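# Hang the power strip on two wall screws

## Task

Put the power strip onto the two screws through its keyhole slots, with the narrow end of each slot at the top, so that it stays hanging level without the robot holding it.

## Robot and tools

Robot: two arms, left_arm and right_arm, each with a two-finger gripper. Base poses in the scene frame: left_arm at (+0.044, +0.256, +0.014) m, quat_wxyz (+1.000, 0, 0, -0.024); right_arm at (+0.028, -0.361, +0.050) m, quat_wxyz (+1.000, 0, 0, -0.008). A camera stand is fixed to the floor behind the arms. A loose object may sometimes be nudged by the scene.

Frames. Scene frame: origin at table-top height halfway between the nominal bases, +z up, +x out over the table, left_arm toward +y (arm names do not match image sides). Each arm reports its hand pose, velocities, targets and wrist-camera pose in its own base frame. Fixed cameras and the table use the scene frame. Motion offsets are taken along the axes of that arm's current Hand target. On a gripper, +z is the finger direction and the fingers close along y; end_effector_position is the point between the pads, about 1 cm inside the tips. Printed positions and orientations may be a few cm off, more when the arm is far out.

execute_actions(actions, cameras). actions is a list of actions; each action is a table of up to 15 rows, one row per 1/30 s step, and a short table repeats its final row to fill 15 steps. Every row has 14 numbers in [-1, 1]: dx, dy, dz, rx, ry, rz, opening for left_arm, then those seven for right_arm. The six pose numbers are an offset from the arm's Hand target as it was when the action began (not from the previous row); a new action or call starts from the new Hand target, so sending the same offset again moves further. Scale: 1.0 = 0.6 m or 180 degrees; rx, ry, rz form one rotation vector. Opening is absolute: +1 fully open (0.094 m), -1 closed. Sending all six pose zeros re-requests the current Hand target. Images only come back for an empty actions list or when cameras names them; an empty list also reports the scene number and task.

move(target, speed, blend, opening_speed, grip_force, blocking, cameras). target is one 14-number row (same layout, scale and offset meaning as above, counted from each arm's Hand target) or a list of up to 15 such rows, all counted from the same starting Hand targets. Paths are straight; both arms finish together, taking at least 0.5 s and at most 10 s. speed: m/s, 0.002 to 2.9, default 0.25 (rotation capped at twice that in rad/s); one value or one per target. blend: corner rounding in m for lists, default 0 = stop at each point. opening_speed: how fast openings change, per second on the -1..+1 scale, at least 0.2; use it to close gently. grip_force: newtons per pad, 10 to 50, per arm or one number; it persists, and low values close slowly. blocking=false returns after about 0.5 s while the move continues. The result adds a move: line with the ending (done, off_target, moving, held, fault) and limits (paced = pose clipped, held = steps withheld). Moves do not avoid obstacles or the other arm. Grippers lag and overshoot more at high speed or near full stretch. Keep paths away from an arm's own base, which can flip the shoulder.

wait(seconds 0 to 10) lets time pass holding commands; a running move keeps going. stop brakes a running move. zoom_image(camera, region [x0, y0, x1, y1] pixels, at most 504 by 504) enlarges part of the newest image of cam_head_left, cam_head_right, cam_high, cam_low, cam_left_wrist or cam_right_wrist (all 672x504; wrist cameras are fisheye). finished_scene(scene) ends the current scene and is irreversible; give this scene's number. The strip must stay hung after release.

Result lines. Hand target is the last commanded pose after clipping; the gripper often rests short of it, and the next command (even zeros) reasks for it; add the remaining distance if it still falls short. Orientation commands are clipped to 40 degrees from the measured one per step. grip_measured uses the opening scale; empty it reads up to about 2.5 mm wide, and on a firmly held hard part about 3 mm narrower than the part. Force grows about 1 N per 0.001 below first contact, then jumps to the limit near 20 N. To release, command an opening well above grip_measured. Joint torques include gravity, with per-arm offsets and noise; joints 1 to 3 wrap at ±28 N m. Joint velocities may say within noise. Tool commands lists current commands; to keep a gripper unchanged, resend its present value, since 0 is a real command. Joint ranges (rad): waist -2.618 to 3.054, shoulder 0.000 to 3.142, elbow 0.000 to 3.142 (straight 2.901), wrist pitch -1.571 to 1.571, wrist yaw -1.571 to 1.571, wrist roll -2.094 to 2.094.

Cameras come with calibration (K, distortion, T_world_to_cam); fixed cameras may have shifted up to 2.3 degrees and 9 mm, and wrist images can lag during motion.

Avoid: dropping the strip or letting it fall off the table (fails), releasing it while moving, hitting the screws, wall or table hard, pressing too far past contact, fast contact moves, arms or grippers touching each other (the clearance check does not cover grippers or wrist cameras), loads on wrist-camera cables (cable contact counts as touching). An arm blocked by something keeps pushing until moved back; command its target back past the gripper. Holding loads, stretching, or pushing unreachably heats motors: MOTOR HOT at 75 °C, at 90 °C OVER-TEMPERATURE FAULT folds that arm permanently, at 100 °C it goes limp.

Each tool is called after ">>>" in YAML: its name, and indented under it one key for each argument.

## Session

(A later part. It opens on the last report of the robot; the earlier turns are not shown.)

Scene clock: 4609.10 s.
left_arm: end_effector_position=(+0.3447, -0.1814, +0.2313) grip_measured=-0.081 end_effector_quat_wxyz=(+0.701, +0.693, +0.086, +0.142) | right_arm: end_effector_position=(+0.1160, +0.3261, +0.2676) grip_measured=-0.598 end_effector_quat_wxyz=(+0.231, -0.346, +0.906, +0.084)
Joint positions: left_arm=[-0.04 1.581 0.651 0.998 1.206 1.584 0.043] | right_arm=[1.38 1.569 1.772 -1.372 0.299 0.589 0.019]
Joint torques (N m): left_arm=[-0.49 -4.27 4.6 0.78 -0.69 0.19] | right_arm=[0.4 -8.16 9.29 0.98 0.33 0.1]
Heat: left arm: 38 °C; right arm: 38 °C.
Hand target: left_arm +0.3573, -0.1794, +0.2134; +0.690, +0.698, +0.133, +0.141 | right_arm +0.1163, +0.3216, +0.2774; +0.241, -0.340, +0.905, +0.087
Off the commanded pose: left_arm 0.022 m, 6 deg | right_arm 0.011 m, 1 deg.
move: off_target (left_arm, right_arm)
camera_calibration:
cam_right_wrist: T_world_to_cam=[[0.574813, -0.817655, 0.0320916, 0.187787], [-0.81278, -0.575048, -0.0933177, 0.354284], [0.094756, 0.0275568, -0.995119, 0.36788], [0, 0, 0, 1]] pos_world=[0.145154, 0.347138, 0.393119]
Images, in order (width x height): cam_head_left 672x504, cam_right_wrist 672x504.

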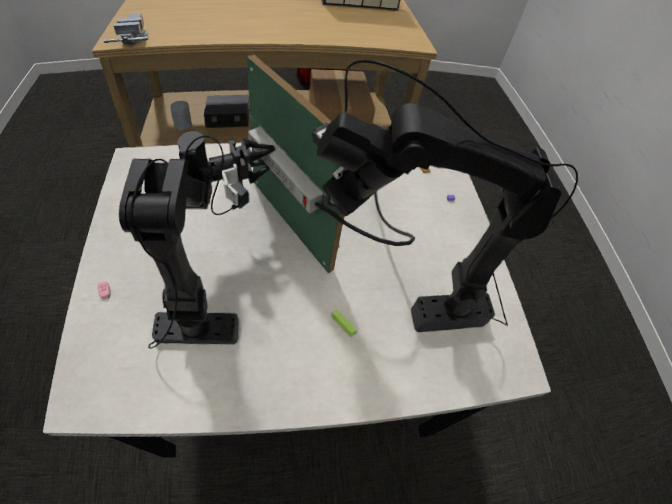

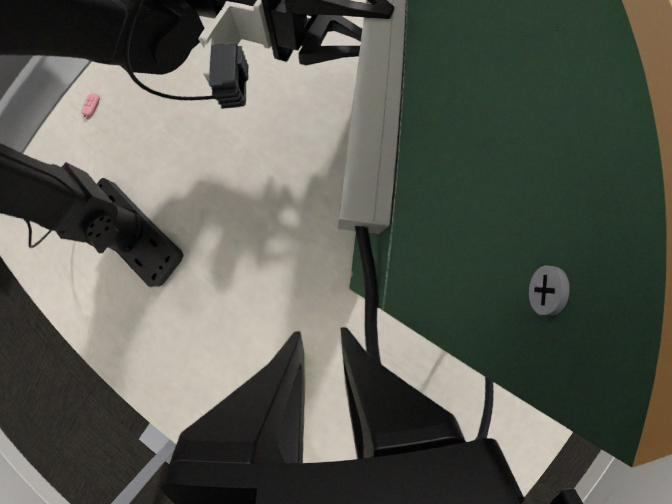

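>>> move:
  target: [0,-0.02,0,0,0,-0.002,-0.3,0,0,0,0,0,0,-0.6]
  speed: 0.05
  cameras: ["cam_head_left","cam_right_wrist"]

>>> zoom_image:
  camera: "cam_head_left"
  region: [220, 110, 340, 230]

Scene clock: 4633.47 s.
left_arm: end_effector_position=(+0.3447, -0.1809, +0.2308) grip_measured=-0.081 end_effector_quat_wxyz=(+0.705, +0.689, +0.086, +0.148) | right_arm: end_effector_position=(+0.1160, +0.3261, +0.2676) grip_measured=-0.598 end_effector_quat_wxyz=(+0.231, -0.346, +0.906, +0.084)
Joint positions: left_arm=[-0.04 1.593 0.637 1.056 1.198 1.56 0.043] | right_arm=[1.38 1.569 1.772 -1.372 0.299 0.589 0.019]
Joint torques (N m): left_arm=[-0.36 -2.37 3.78 0.76 -0.61 0.42] | right_arm=[0.4 -8.13 9.25 0.97 0.32 0.11]
Heat: left arm: 36 °C; right arm: 38 °C.
Hand target: left_arm +0.3573, -0.1792, +0.2014; +0.690, +0.697, +0.135, +0.139 | right_arm +0.1163, +0.3216, +0.2774; +0.241, -0.340, +0.905, +0.087
Off the commanded pose: left_arm 0.032 m, 6 deg | right_arm 0.011 m, 1 deg.
move: off_target (left_arm, right_arm)
camera_calibration:
cam_right_wrist: T_world_to_cam=[[0.574813, -0.817655, 0.0320916, 0.187787], [-0.81278, -0.575048, -0.0933177, 0.354284], [0.094756, 0.0275568, -0.995119, 0.36788], [0, 0, 0, 1]] pos_world=[0.145154, 0.347138, 0.393119]
Images, in order (width x height): cam_head_left 672x504, cam_right_wrist 672x504.

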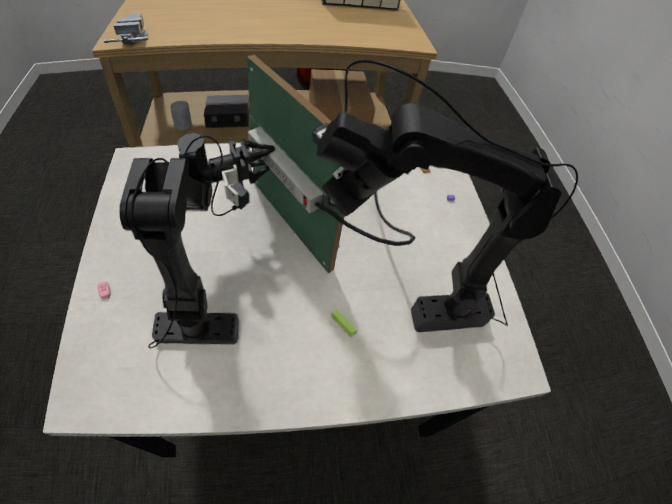

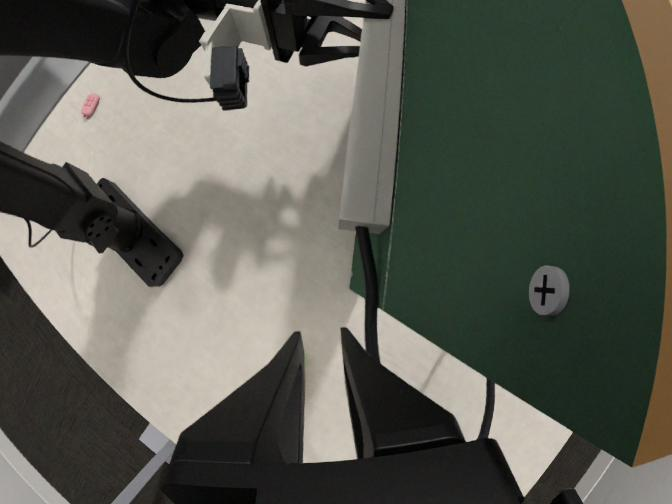

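Scaled by 4.200 from the camera's 672x504 image, which has a finer 960x720 frame.

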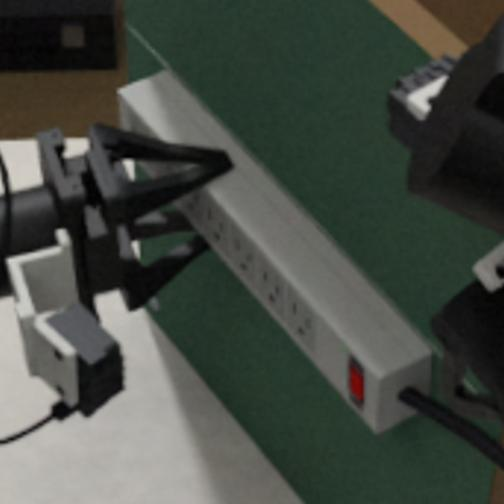

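>>> move:
  target: [-0.015,0.045,-0.005,-0.010,-0.012,0.014,-0.3,0,0,0,0,0,0,-0.6]
  speed: 0.04
  cameras: ["cam_head_left"]

>>> zoom_image:
  camera: "cam_head_left"
  region: [220, 110, 340, 230]

Scene clock: 4649.13 s.
left_arm: end_effector_position=(+0.3443, -0.1808, +0.2317) grip_measured=-0.082 end_effector_quat_wxyz=(+0.705, +0.688, +0.087, +0.148) | right_arm: end_effector_position=(+0.1160, +0.3261, +0.2676) grip_measured=-0.598 end_effector_quat_wxyz=(+0.231, -0.346, +0.906, +0.084)
Joint positions: left_arm=[-0.04 1.59 0.636 1.061 1.197 1.553 0.043] | right_arm=[1.38 1.569 1.772 -1.372 0.299 0.589 0.019]
Joint torques (N m): left_arm=[-0.18 -6.72 5.75 0.78 -0.23 0.1] | right_arm=[0.4 -8.23 9.29 0.98 0.32 0.11]
Heat: left arm: 36 °C; right arm: 38 °C.
Hand target: left_arm +0.3478, -0.1801, +0.2283; +0.700, +0.692, +0.105, +0.143 | right_arm +0.1163, +0.3216, +0.2774; +0.241, -0.340, +0.905, +0.087
Off the commanded pose: left_arm 0.005 m, 2 deg | right_arm 0.011 m, 1 deg.
move: off_target (right_arm)
Images, in order (width x height): cam_head_left 672x504.

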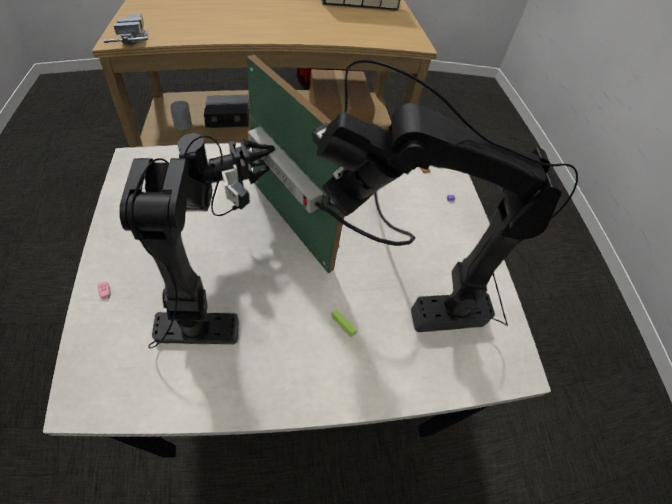

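Scaled by 4.200 from the camera's 672x504 image, which has a finer 960x720 frame.

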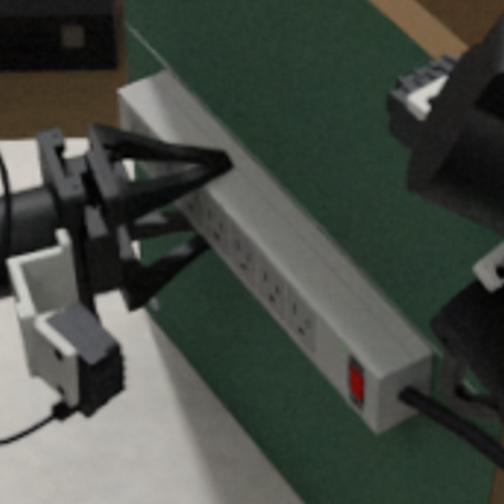

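>>> move:
  target: [0,0.003,0,0,0,0,0.25,0,0,0,0,0,0,-0.6]
  speed: 0.04
  opening_speed: 0.25
  cameras: ["cam_head_left","cam_right_wrist"]

>>> zoom_image:
  camera: "cam_head_left"
  region: [220, 110, 340, 230]

Scene clock: 4656.07 s.
left_arm: end_effector_position=(+0.3467, -0.1800, +0.2266) grip_measured=+0.249 end_effector_quat_wxyz=(+0.701, +0.691, +0.101, +0.143) | right_arm: end_effector_position=(+0.1160, +0.3261, +0.2676) grip_measured=-0.598 end_effector_quat_wxyz=(+0.231, -0.346, +0.906, +0.084)
Joint positions: left_arm=[-0.04 1.588 0.636 1.018 1.184 1.567 0.059] | right_arm=[1.38 1.569 1.772 -1.372 0.299 0.589 0.019]
Joint torques (N m): left_arm=[-0.16 -7.25 6.09 1.07 -0.09 -0.02] | right_arm=[0.4 -8.21 9.29 0.98 0.32 0.11]
Heat: left arm: 36 °C; right arm: 38 °C.
Hand target: left_arm +0.3477, -0.1801, +0.2302; +0.700, +0.691, +0.105, +0.143 | right_arm +0.1163, +0.3216, +0.2774; +0.241, -0.340, +0.905, +0.087
Off the commanded pose: left_arm 0.004 m, 0 deg | right_arm 0.011 m, 1 deg.
move: off_target (right_arm)
camera_calibration:
cam_right_wrist: T_world_to_cam=[[0.574813, -0.817655, 0.0320916, 0.187787], [-0.81278, -0.575048, -0.0933177, 0.354284], [0.094756, 0.0275568, -0.995119, 0.36788], [0, 0, 0, 1]] pos_world=[0.145154, 0.347138, 0.393119]
Images, in order (width x height): cam_head_left 672x504, cam_right_wrist 672x504.

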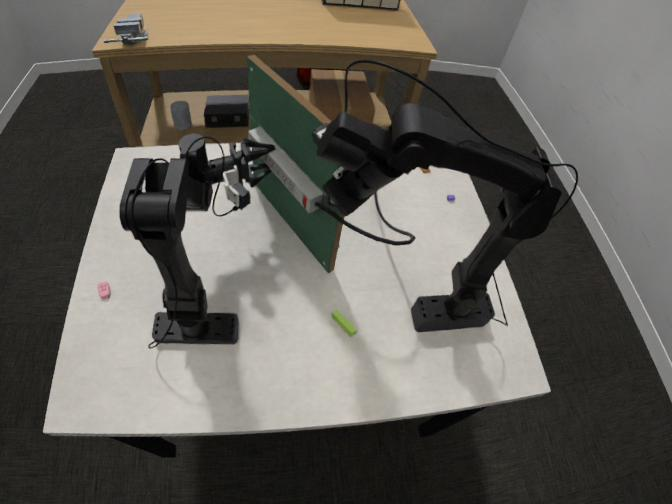

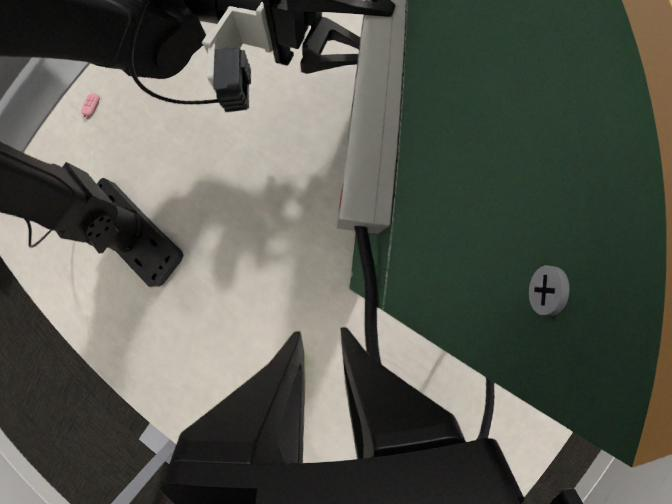

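Scaled by 4.200 from the camera's 672x504 image, which has a finer 960x720 frame.

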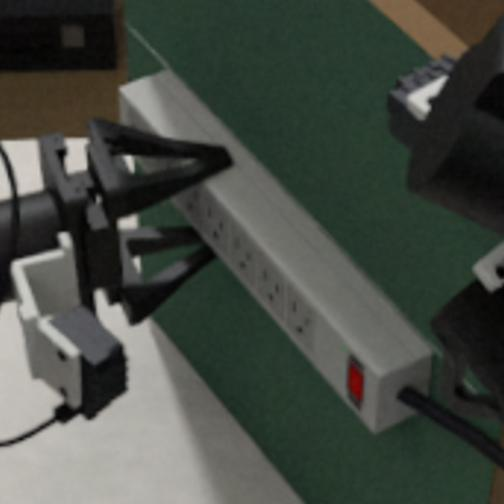

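>>> move:
  target: [0,0.02,0,0,0,0,0.6,0,0,0,0,0,0,-0.6]
  speed: 0.04
  opening_speed: 0.5

>>> execute_actions:
  actions: []
  cameras: ["cam_head_left","cam_left_wrist"]

>>> zoom_image:
  camera: "cam_head_left"
  region: [220, 110, 340, 230]

Scene clock: 4660.70 s.
left_arm: end_effector_position=(+0.3449, -0.1797, +0.2267) grip_measured=+0.599 end_effector_quat_wxyz=(+0.699, +0.694, +0.114, +0.132) | right_arm: end_effector_position=(+0.1160, +0.3261, +0.2676) grip_measured=-0.598 end_effector_quat_wxyz=(+0.231, -0.346, +0.906, +0.084)
Joint positions: left_arm=[-0.04 1.562 0.636 0.956 1.181 1.567 0.075] | right_arm=[1.38 1.569 1.772 -1.372 0.299 0.589 0.019]
Joint torques (N m): left_arm=[-0.18 -8.35 7.76 1.15 -0.02 -0.02] | right_arm=[0.38 -8.23 9.25 0.97 0.32 0.13]
Heat: left arm: 36 °C; right arm: 38 °C.
Hand target: left_arm +0.3470, -0.1801, +0.2422; +0.700, +0.691, +0.105, +0.143 | right_arm +0.1163, +0.3216, +0.2774; +0.241, -0.340, +0.905, +0.087
Off the commanded pose: left_arm 0.016 m, 2 deg | right_arm 0.011 m, 1 deg.
move: off_target (left_arm, right_arm)

Scene clock: 4660.70 s.
left_arm: end_effector_position=(+0.3449, -0.1797, +0.2267) grip_measured=+0.599 end_effector_quat_wxyz=(+0.699, +0.694, +0.114, +0.132) | right_arm: end_effector_position=(+0.1160, +0.3261, +0.2676) grip_measured=-0.598 end_effector_quat_wxyz=(+0.231, -0.346, +0.906, +0.084)
Joint positions: left_arm=[-0.04 1.562 0.636 0.956 1.181 1.567 0.075] | right_arm=[1.38 1.569 1.772 -1.372 0.299 0.589 0.019]
Joint velocities: within noise
Joint torques (N m): left_arm=[-0.18 -8.35 7.76 1.15 -0.02 -0.02] | right_arm=[0.38 -8.23 9.25 0.97 0.32 0.13]
Motor temperatures (°C): left_arm=[26 26 36 30 24 26 28] | right_arm=[25 36 38 31 26 24 26]
Heat: left arm: 36 °C; right arm: 38 °C.
Hand target: left_arm +0.3470, -0.1801, +0.2422; +0.700, +0.691, +0.105, +0.143 | right_arm +0.1163, +0.3216, +0.2774; +0.241, -0.340, +0.905, +0.087
Tool commands: left_gripper/opening=+0.6 right_gripper/opening=-0.6
Off the commanded pose: left_arm 0.016 m, 2 deg | right_arm 0.011 m, 1 deg.
camera_calibration:
cam_left_wrist: T_world_to_cam=[[0.0478072, 0.0734831, -0.99615, 0.216078], [0.701043, 0.70793, 0.0858664, -0.0904998], [0.711514, -0.702449, -0.0176707, -0.248387], [0, 0, 0, 1]] pos_world=[0.229845, -0.12629, 0.218628]
Images, in order (width x height): cam_head_left 672x504, cam_left_wrist 672x504.

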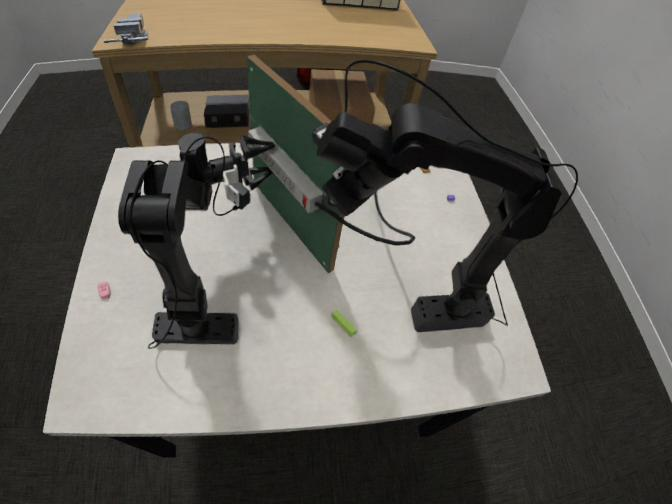

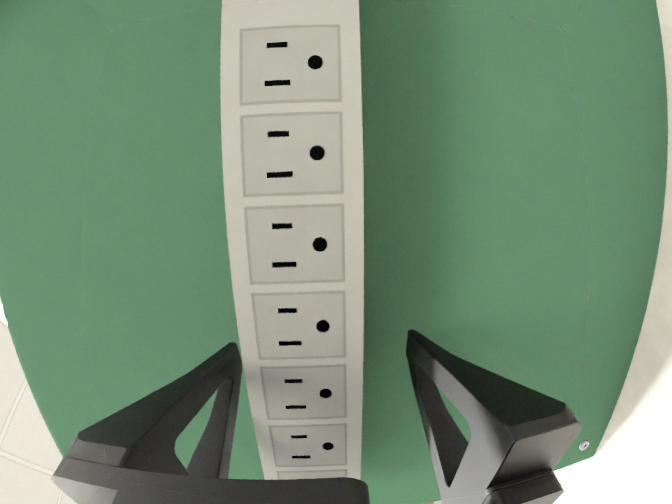

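Scaled by 4.200 from the camera's 672x504 image, which has a finer 960x720 frame.

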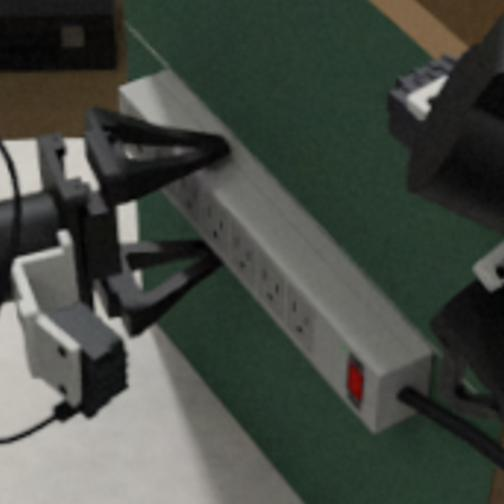

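>>> move:
  target: [0,0.02,0,0,0,0,0.6,0,0,0,0,0,0,-0.6]
  speed: 0.04
  cameras: ["cam_left_wrist"]

Scene clock: 4665.23 s.
left_arm: end_effector_position=(+0.3452, -0.1797, +0.2388) grip_measured=+0.599 end_effector_quat_wxyz=(+0.699, +0.694, +0.114, +0.132) | right_arm: end_effector_position=(+0.1160, +0.3261, +0.2676) grip_measured=-0.598 end_effector_quat_wxyz=(+0.231, -0.346, +0.906, +0.084)
Joint positions: left_arm=[-0.04 1.528 0.662 0.896 1.18 1.567 0.075] | right_arm=[1.38 1.569 1.772 -1.372 0.299 0.589 0.019]
Joint torques (N m): left_arm=[-0.17 -8.24 7.86 1.13 -0.02 -0.01] | right_arm=[0.39 -8.1 9.32 0.97 0.32 0.12]
Heat: left arm: 36 °C; right arm: 39 °C.
Hand target: left_arm +0.3464, -0.1800, +0.2542; +0.700, +0.691, +0.105, +0.143 | right_arm +0.1163, +0.3216, +0.2774; +0.241, -0.340, +0.905, +0.087
Off the commanded pose: left_arm 0.015 m, 2 deg | right_arm 0.011 m, 1 deg.
move: off_target (left_arm, right_arm)
camera_calibration:
cam_left_wrist: T_world_to_cam=[[0.0489055, 0.0734949, -0.996096, 0.227658], [0.700645, 0.708228, 0.0866549, -0.0917856], [0.711832, -0.702148, -0.0168576, -0.248612], [0, 0, 0, 1]] pos_world=[0.230145, -0.126289, 0.230532]
Images, in order (width x height): cam_left_wrist 672x504.

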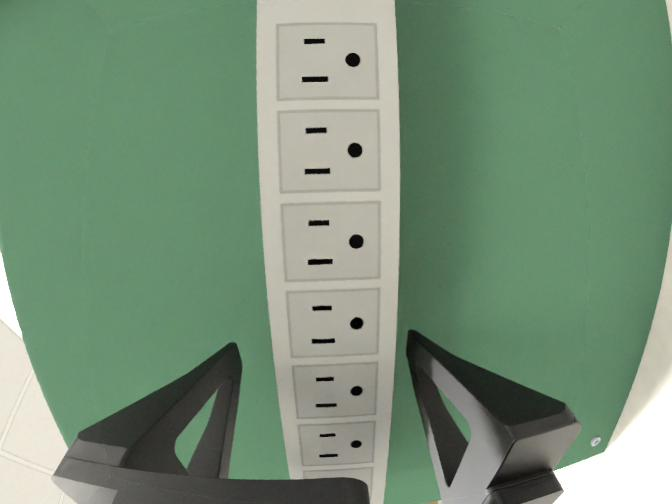

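>>> move:
  target:
    - [0,-0.003,0,0,0,0,0.9,0,0,0,0,0,0,-0.6]
    - [0,-0.003,-0.2,0,0,0,0.9,0,0,0,0,0,0,-0.6]
  speed: 0.06
  opening_speed: 0.6
  cameras: ["cam_head_left","cam_left_wrist","cam_right_wrist"]

>>> zoom_image:
  camera: "cam_head_left"
  region: [220, 110, 340, 230]

Scene clock: 4672.17 s.
left_arm: end_effector_position=(+0.3110, -0.0673, +0.2471) grip_measured=+0.899 end_effector_quat_wxyz=(+0.691, +0.696, +0.122, +0.154) | right_arm: end_effector_position=(+0.1160, +0.3261, +0.2676) grip_measured=-0.598 end_effector_quat_wxyz=(+0.231, -0.346, +0.906, +0.084)
Joint positions: left_arm=[0.386 1.444 0.587 1.034 1.564 1.44 0.089] | right_arm=[1.38 1.569 1.772 -1.372 0.299 0.589 0.019]
Joint torques (N m): left_arm=[0.53 -6.9 4.81 1.1 -0.02 -0.1] | right_arm=[0.34 -8.21 9.29 0.98 0.32 0.11]
Heat: left arm: 36 °C; right arm: 39 °C.
Hand target: left_arm +0.3053, -0.0673, +0.2497; +0.700, +0.691, +0.105, +0.143 | right_arm +0.1163, +0.3216, +0.2774; +0.241, -0.340, +0.905, +0.087
Off the commanded pose: left_arm 0.006 m, 3 deg | right_arm 0.011 m, 1 deg.
joint sent to its limit (left arm) — joint 5 (wrist yaw), upper limit. The joint targets still meet the commanded pose.
move: off_target (left_arm, right_arm)
camera_calibration:
cam_left_wrist: T_world_to_cam=[[0.0614756, 0.0929829, -0.993768, 0.226174], [0.668626, 0.735392, 0.11017, -0.142153], [0.741053, -0.671232, -0.0169621, -0.15221], [0, 0, 0, 1]] pos_world=[0.193938, -0.0186602, 0.237843]
cam_right_wrist: T_world_to_cam=[[0.574813, -0.817655, 0.0320916, 0.187787], [-0.81278, -0.575048, -0.0933177, 0.354284], [0.094756, 0.0275568, -0.995119, 0.36788], [0, 0, 0, 1]] pos_world=[0.145154, 0.347138, 0.393119]
Images, in order (width x height): cam_head_left 672x504, cam_left_wrist 672x504, cam_right_wrist 672x504.

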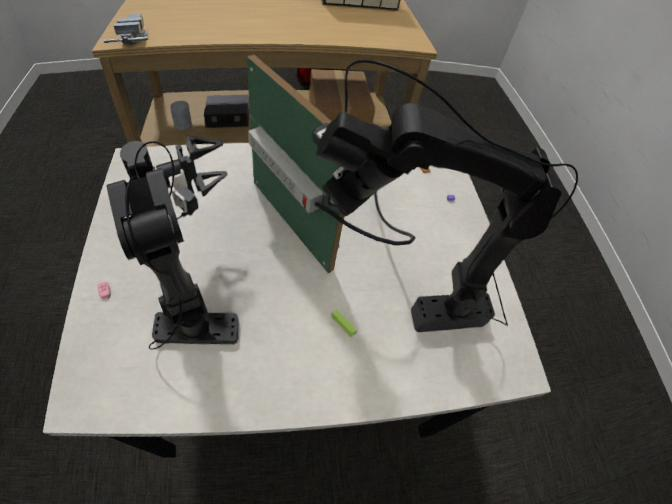

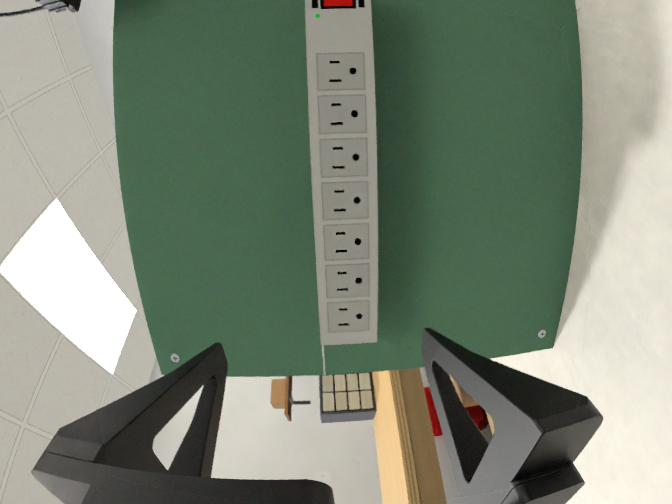

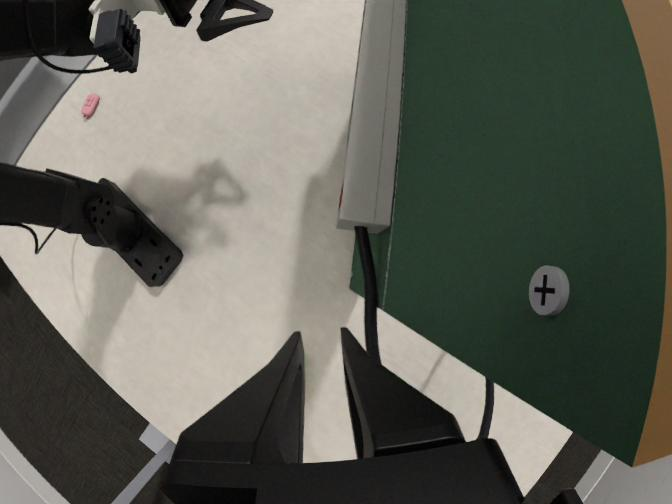

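Scaled by 4.200 from the camera's 672x504 image, which has a finer 960x720 frame.

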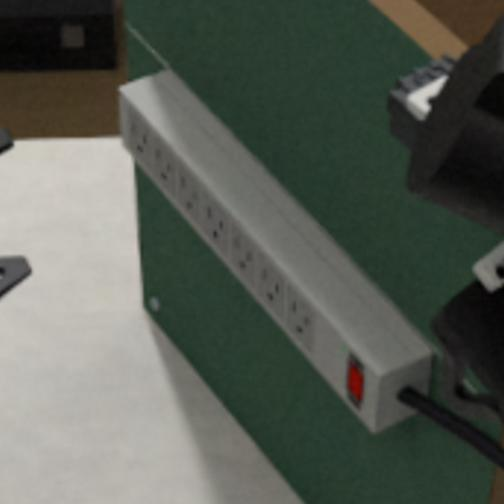

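>>> move:
  target: [0,0,0,0,0,0,0.9,0,0,-0.15,0,0,0,-0.6]
  speed: 0.08
  cameras: ["cam_head_left","cam_high","cam_right_wrist","cam_low"]

>>> zoom_image:
  camera: "cam_head_left"
  region: [220, 110, 340, 230]

Scene clock: 4682.47 s.
left_arm: end_effector_position=(+0.3109, -0.0673, +0.2470) grip_measured=+0.899 end_effector_quat_wxyz=(+0.691, +0.696, +0.122, +0.153) | right_arm: end_effector_position=(+0.0815, +0.2985, +0.3518) grip_measured=-0.598 end_effector_quat_wxyz=(+0.273, -0.349, +0.883, +0.153)
Joint positions: left_arm=[0.386 1.444 0.587 1.034 1.565 1.44 0.089] | right_arm=[1.501 1.488 2.016 -1.555 0.349 0.651 0.019]
Joint torques (N m): left_arm=[0.5 -6.9 4.81 1.09 0.02 -0.08] | right_arm=[0.4 -5.18 7.43 1.16 0.32 0.11]
Heat: left arm: 36 °C; right arm: 39 °C.
Hand target: left_arm +0.3052, -0.0673, +0.2497; +0.700, +0.691, +0.105, +0.143 | right_arm +0.0824, +0.2928, +0.3557; +0.241, -0.340, +0.905, +0.087
Off the commanded pose: left_arm 0.006 m, 3 deg | right_arm 0.007 m, 9 deg.
joint sent to its limit (left arm) — joint 5 (wrist yaw), upper limit. The joint targets still meet the commanded pose.
joint sent to its limit (right arm) — joint 4 (wrist pitch), lower limit. The joint targets are off in orientation, not in position.
move: off_target (left_arm, right_arm)
camera_calibration:
cam_right_wrist: T_world_to_cam=[[0.612881, -0.786948, -0.0713449, 0.206431], [-0.779741, -0.587693, -0.215918, 0.362475], [0.127987, 0.187962, -0.973802, 0.397583], [0, 0, 0, 1]] pos_world=[0.105234, 0.300744, 0.48016]
Images, in order (width x height): cam_head_left 672x504, cam_high 672x504, cam_low 672x504, cam_right_wrist 672x504.

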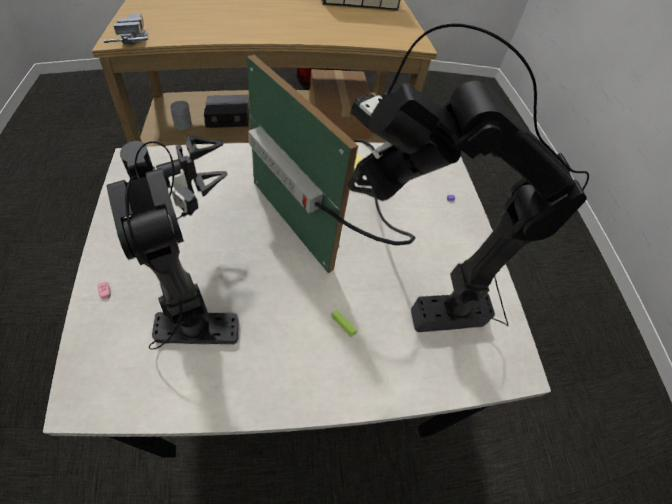

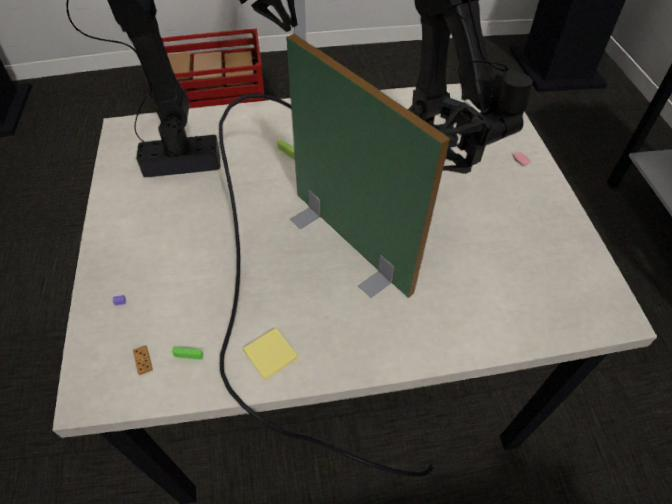

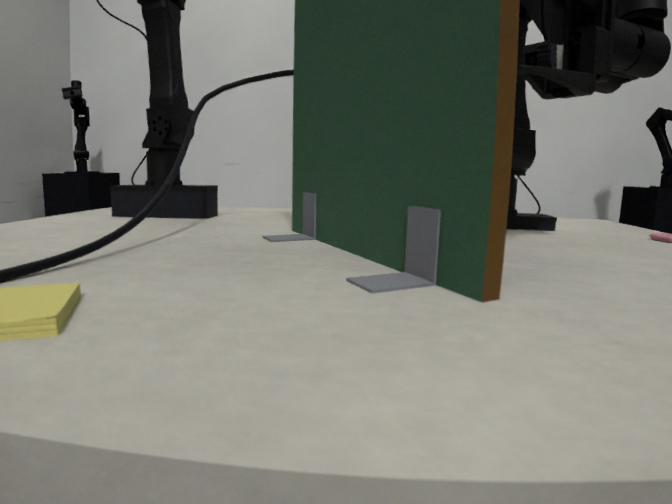

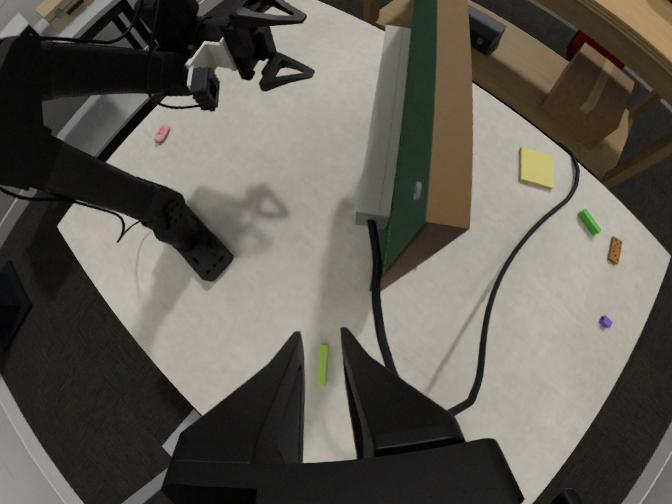

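Scaled by 4.200 from the camera's 672x504 image, which has a finer 960x720 frame.

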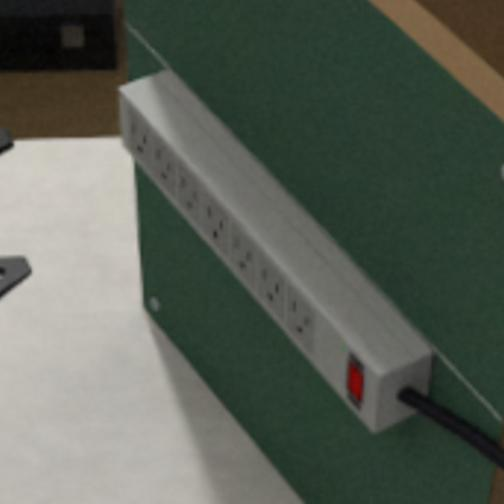

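>>> finished_scene:
  scene: 2

The scene is finished: the task was done.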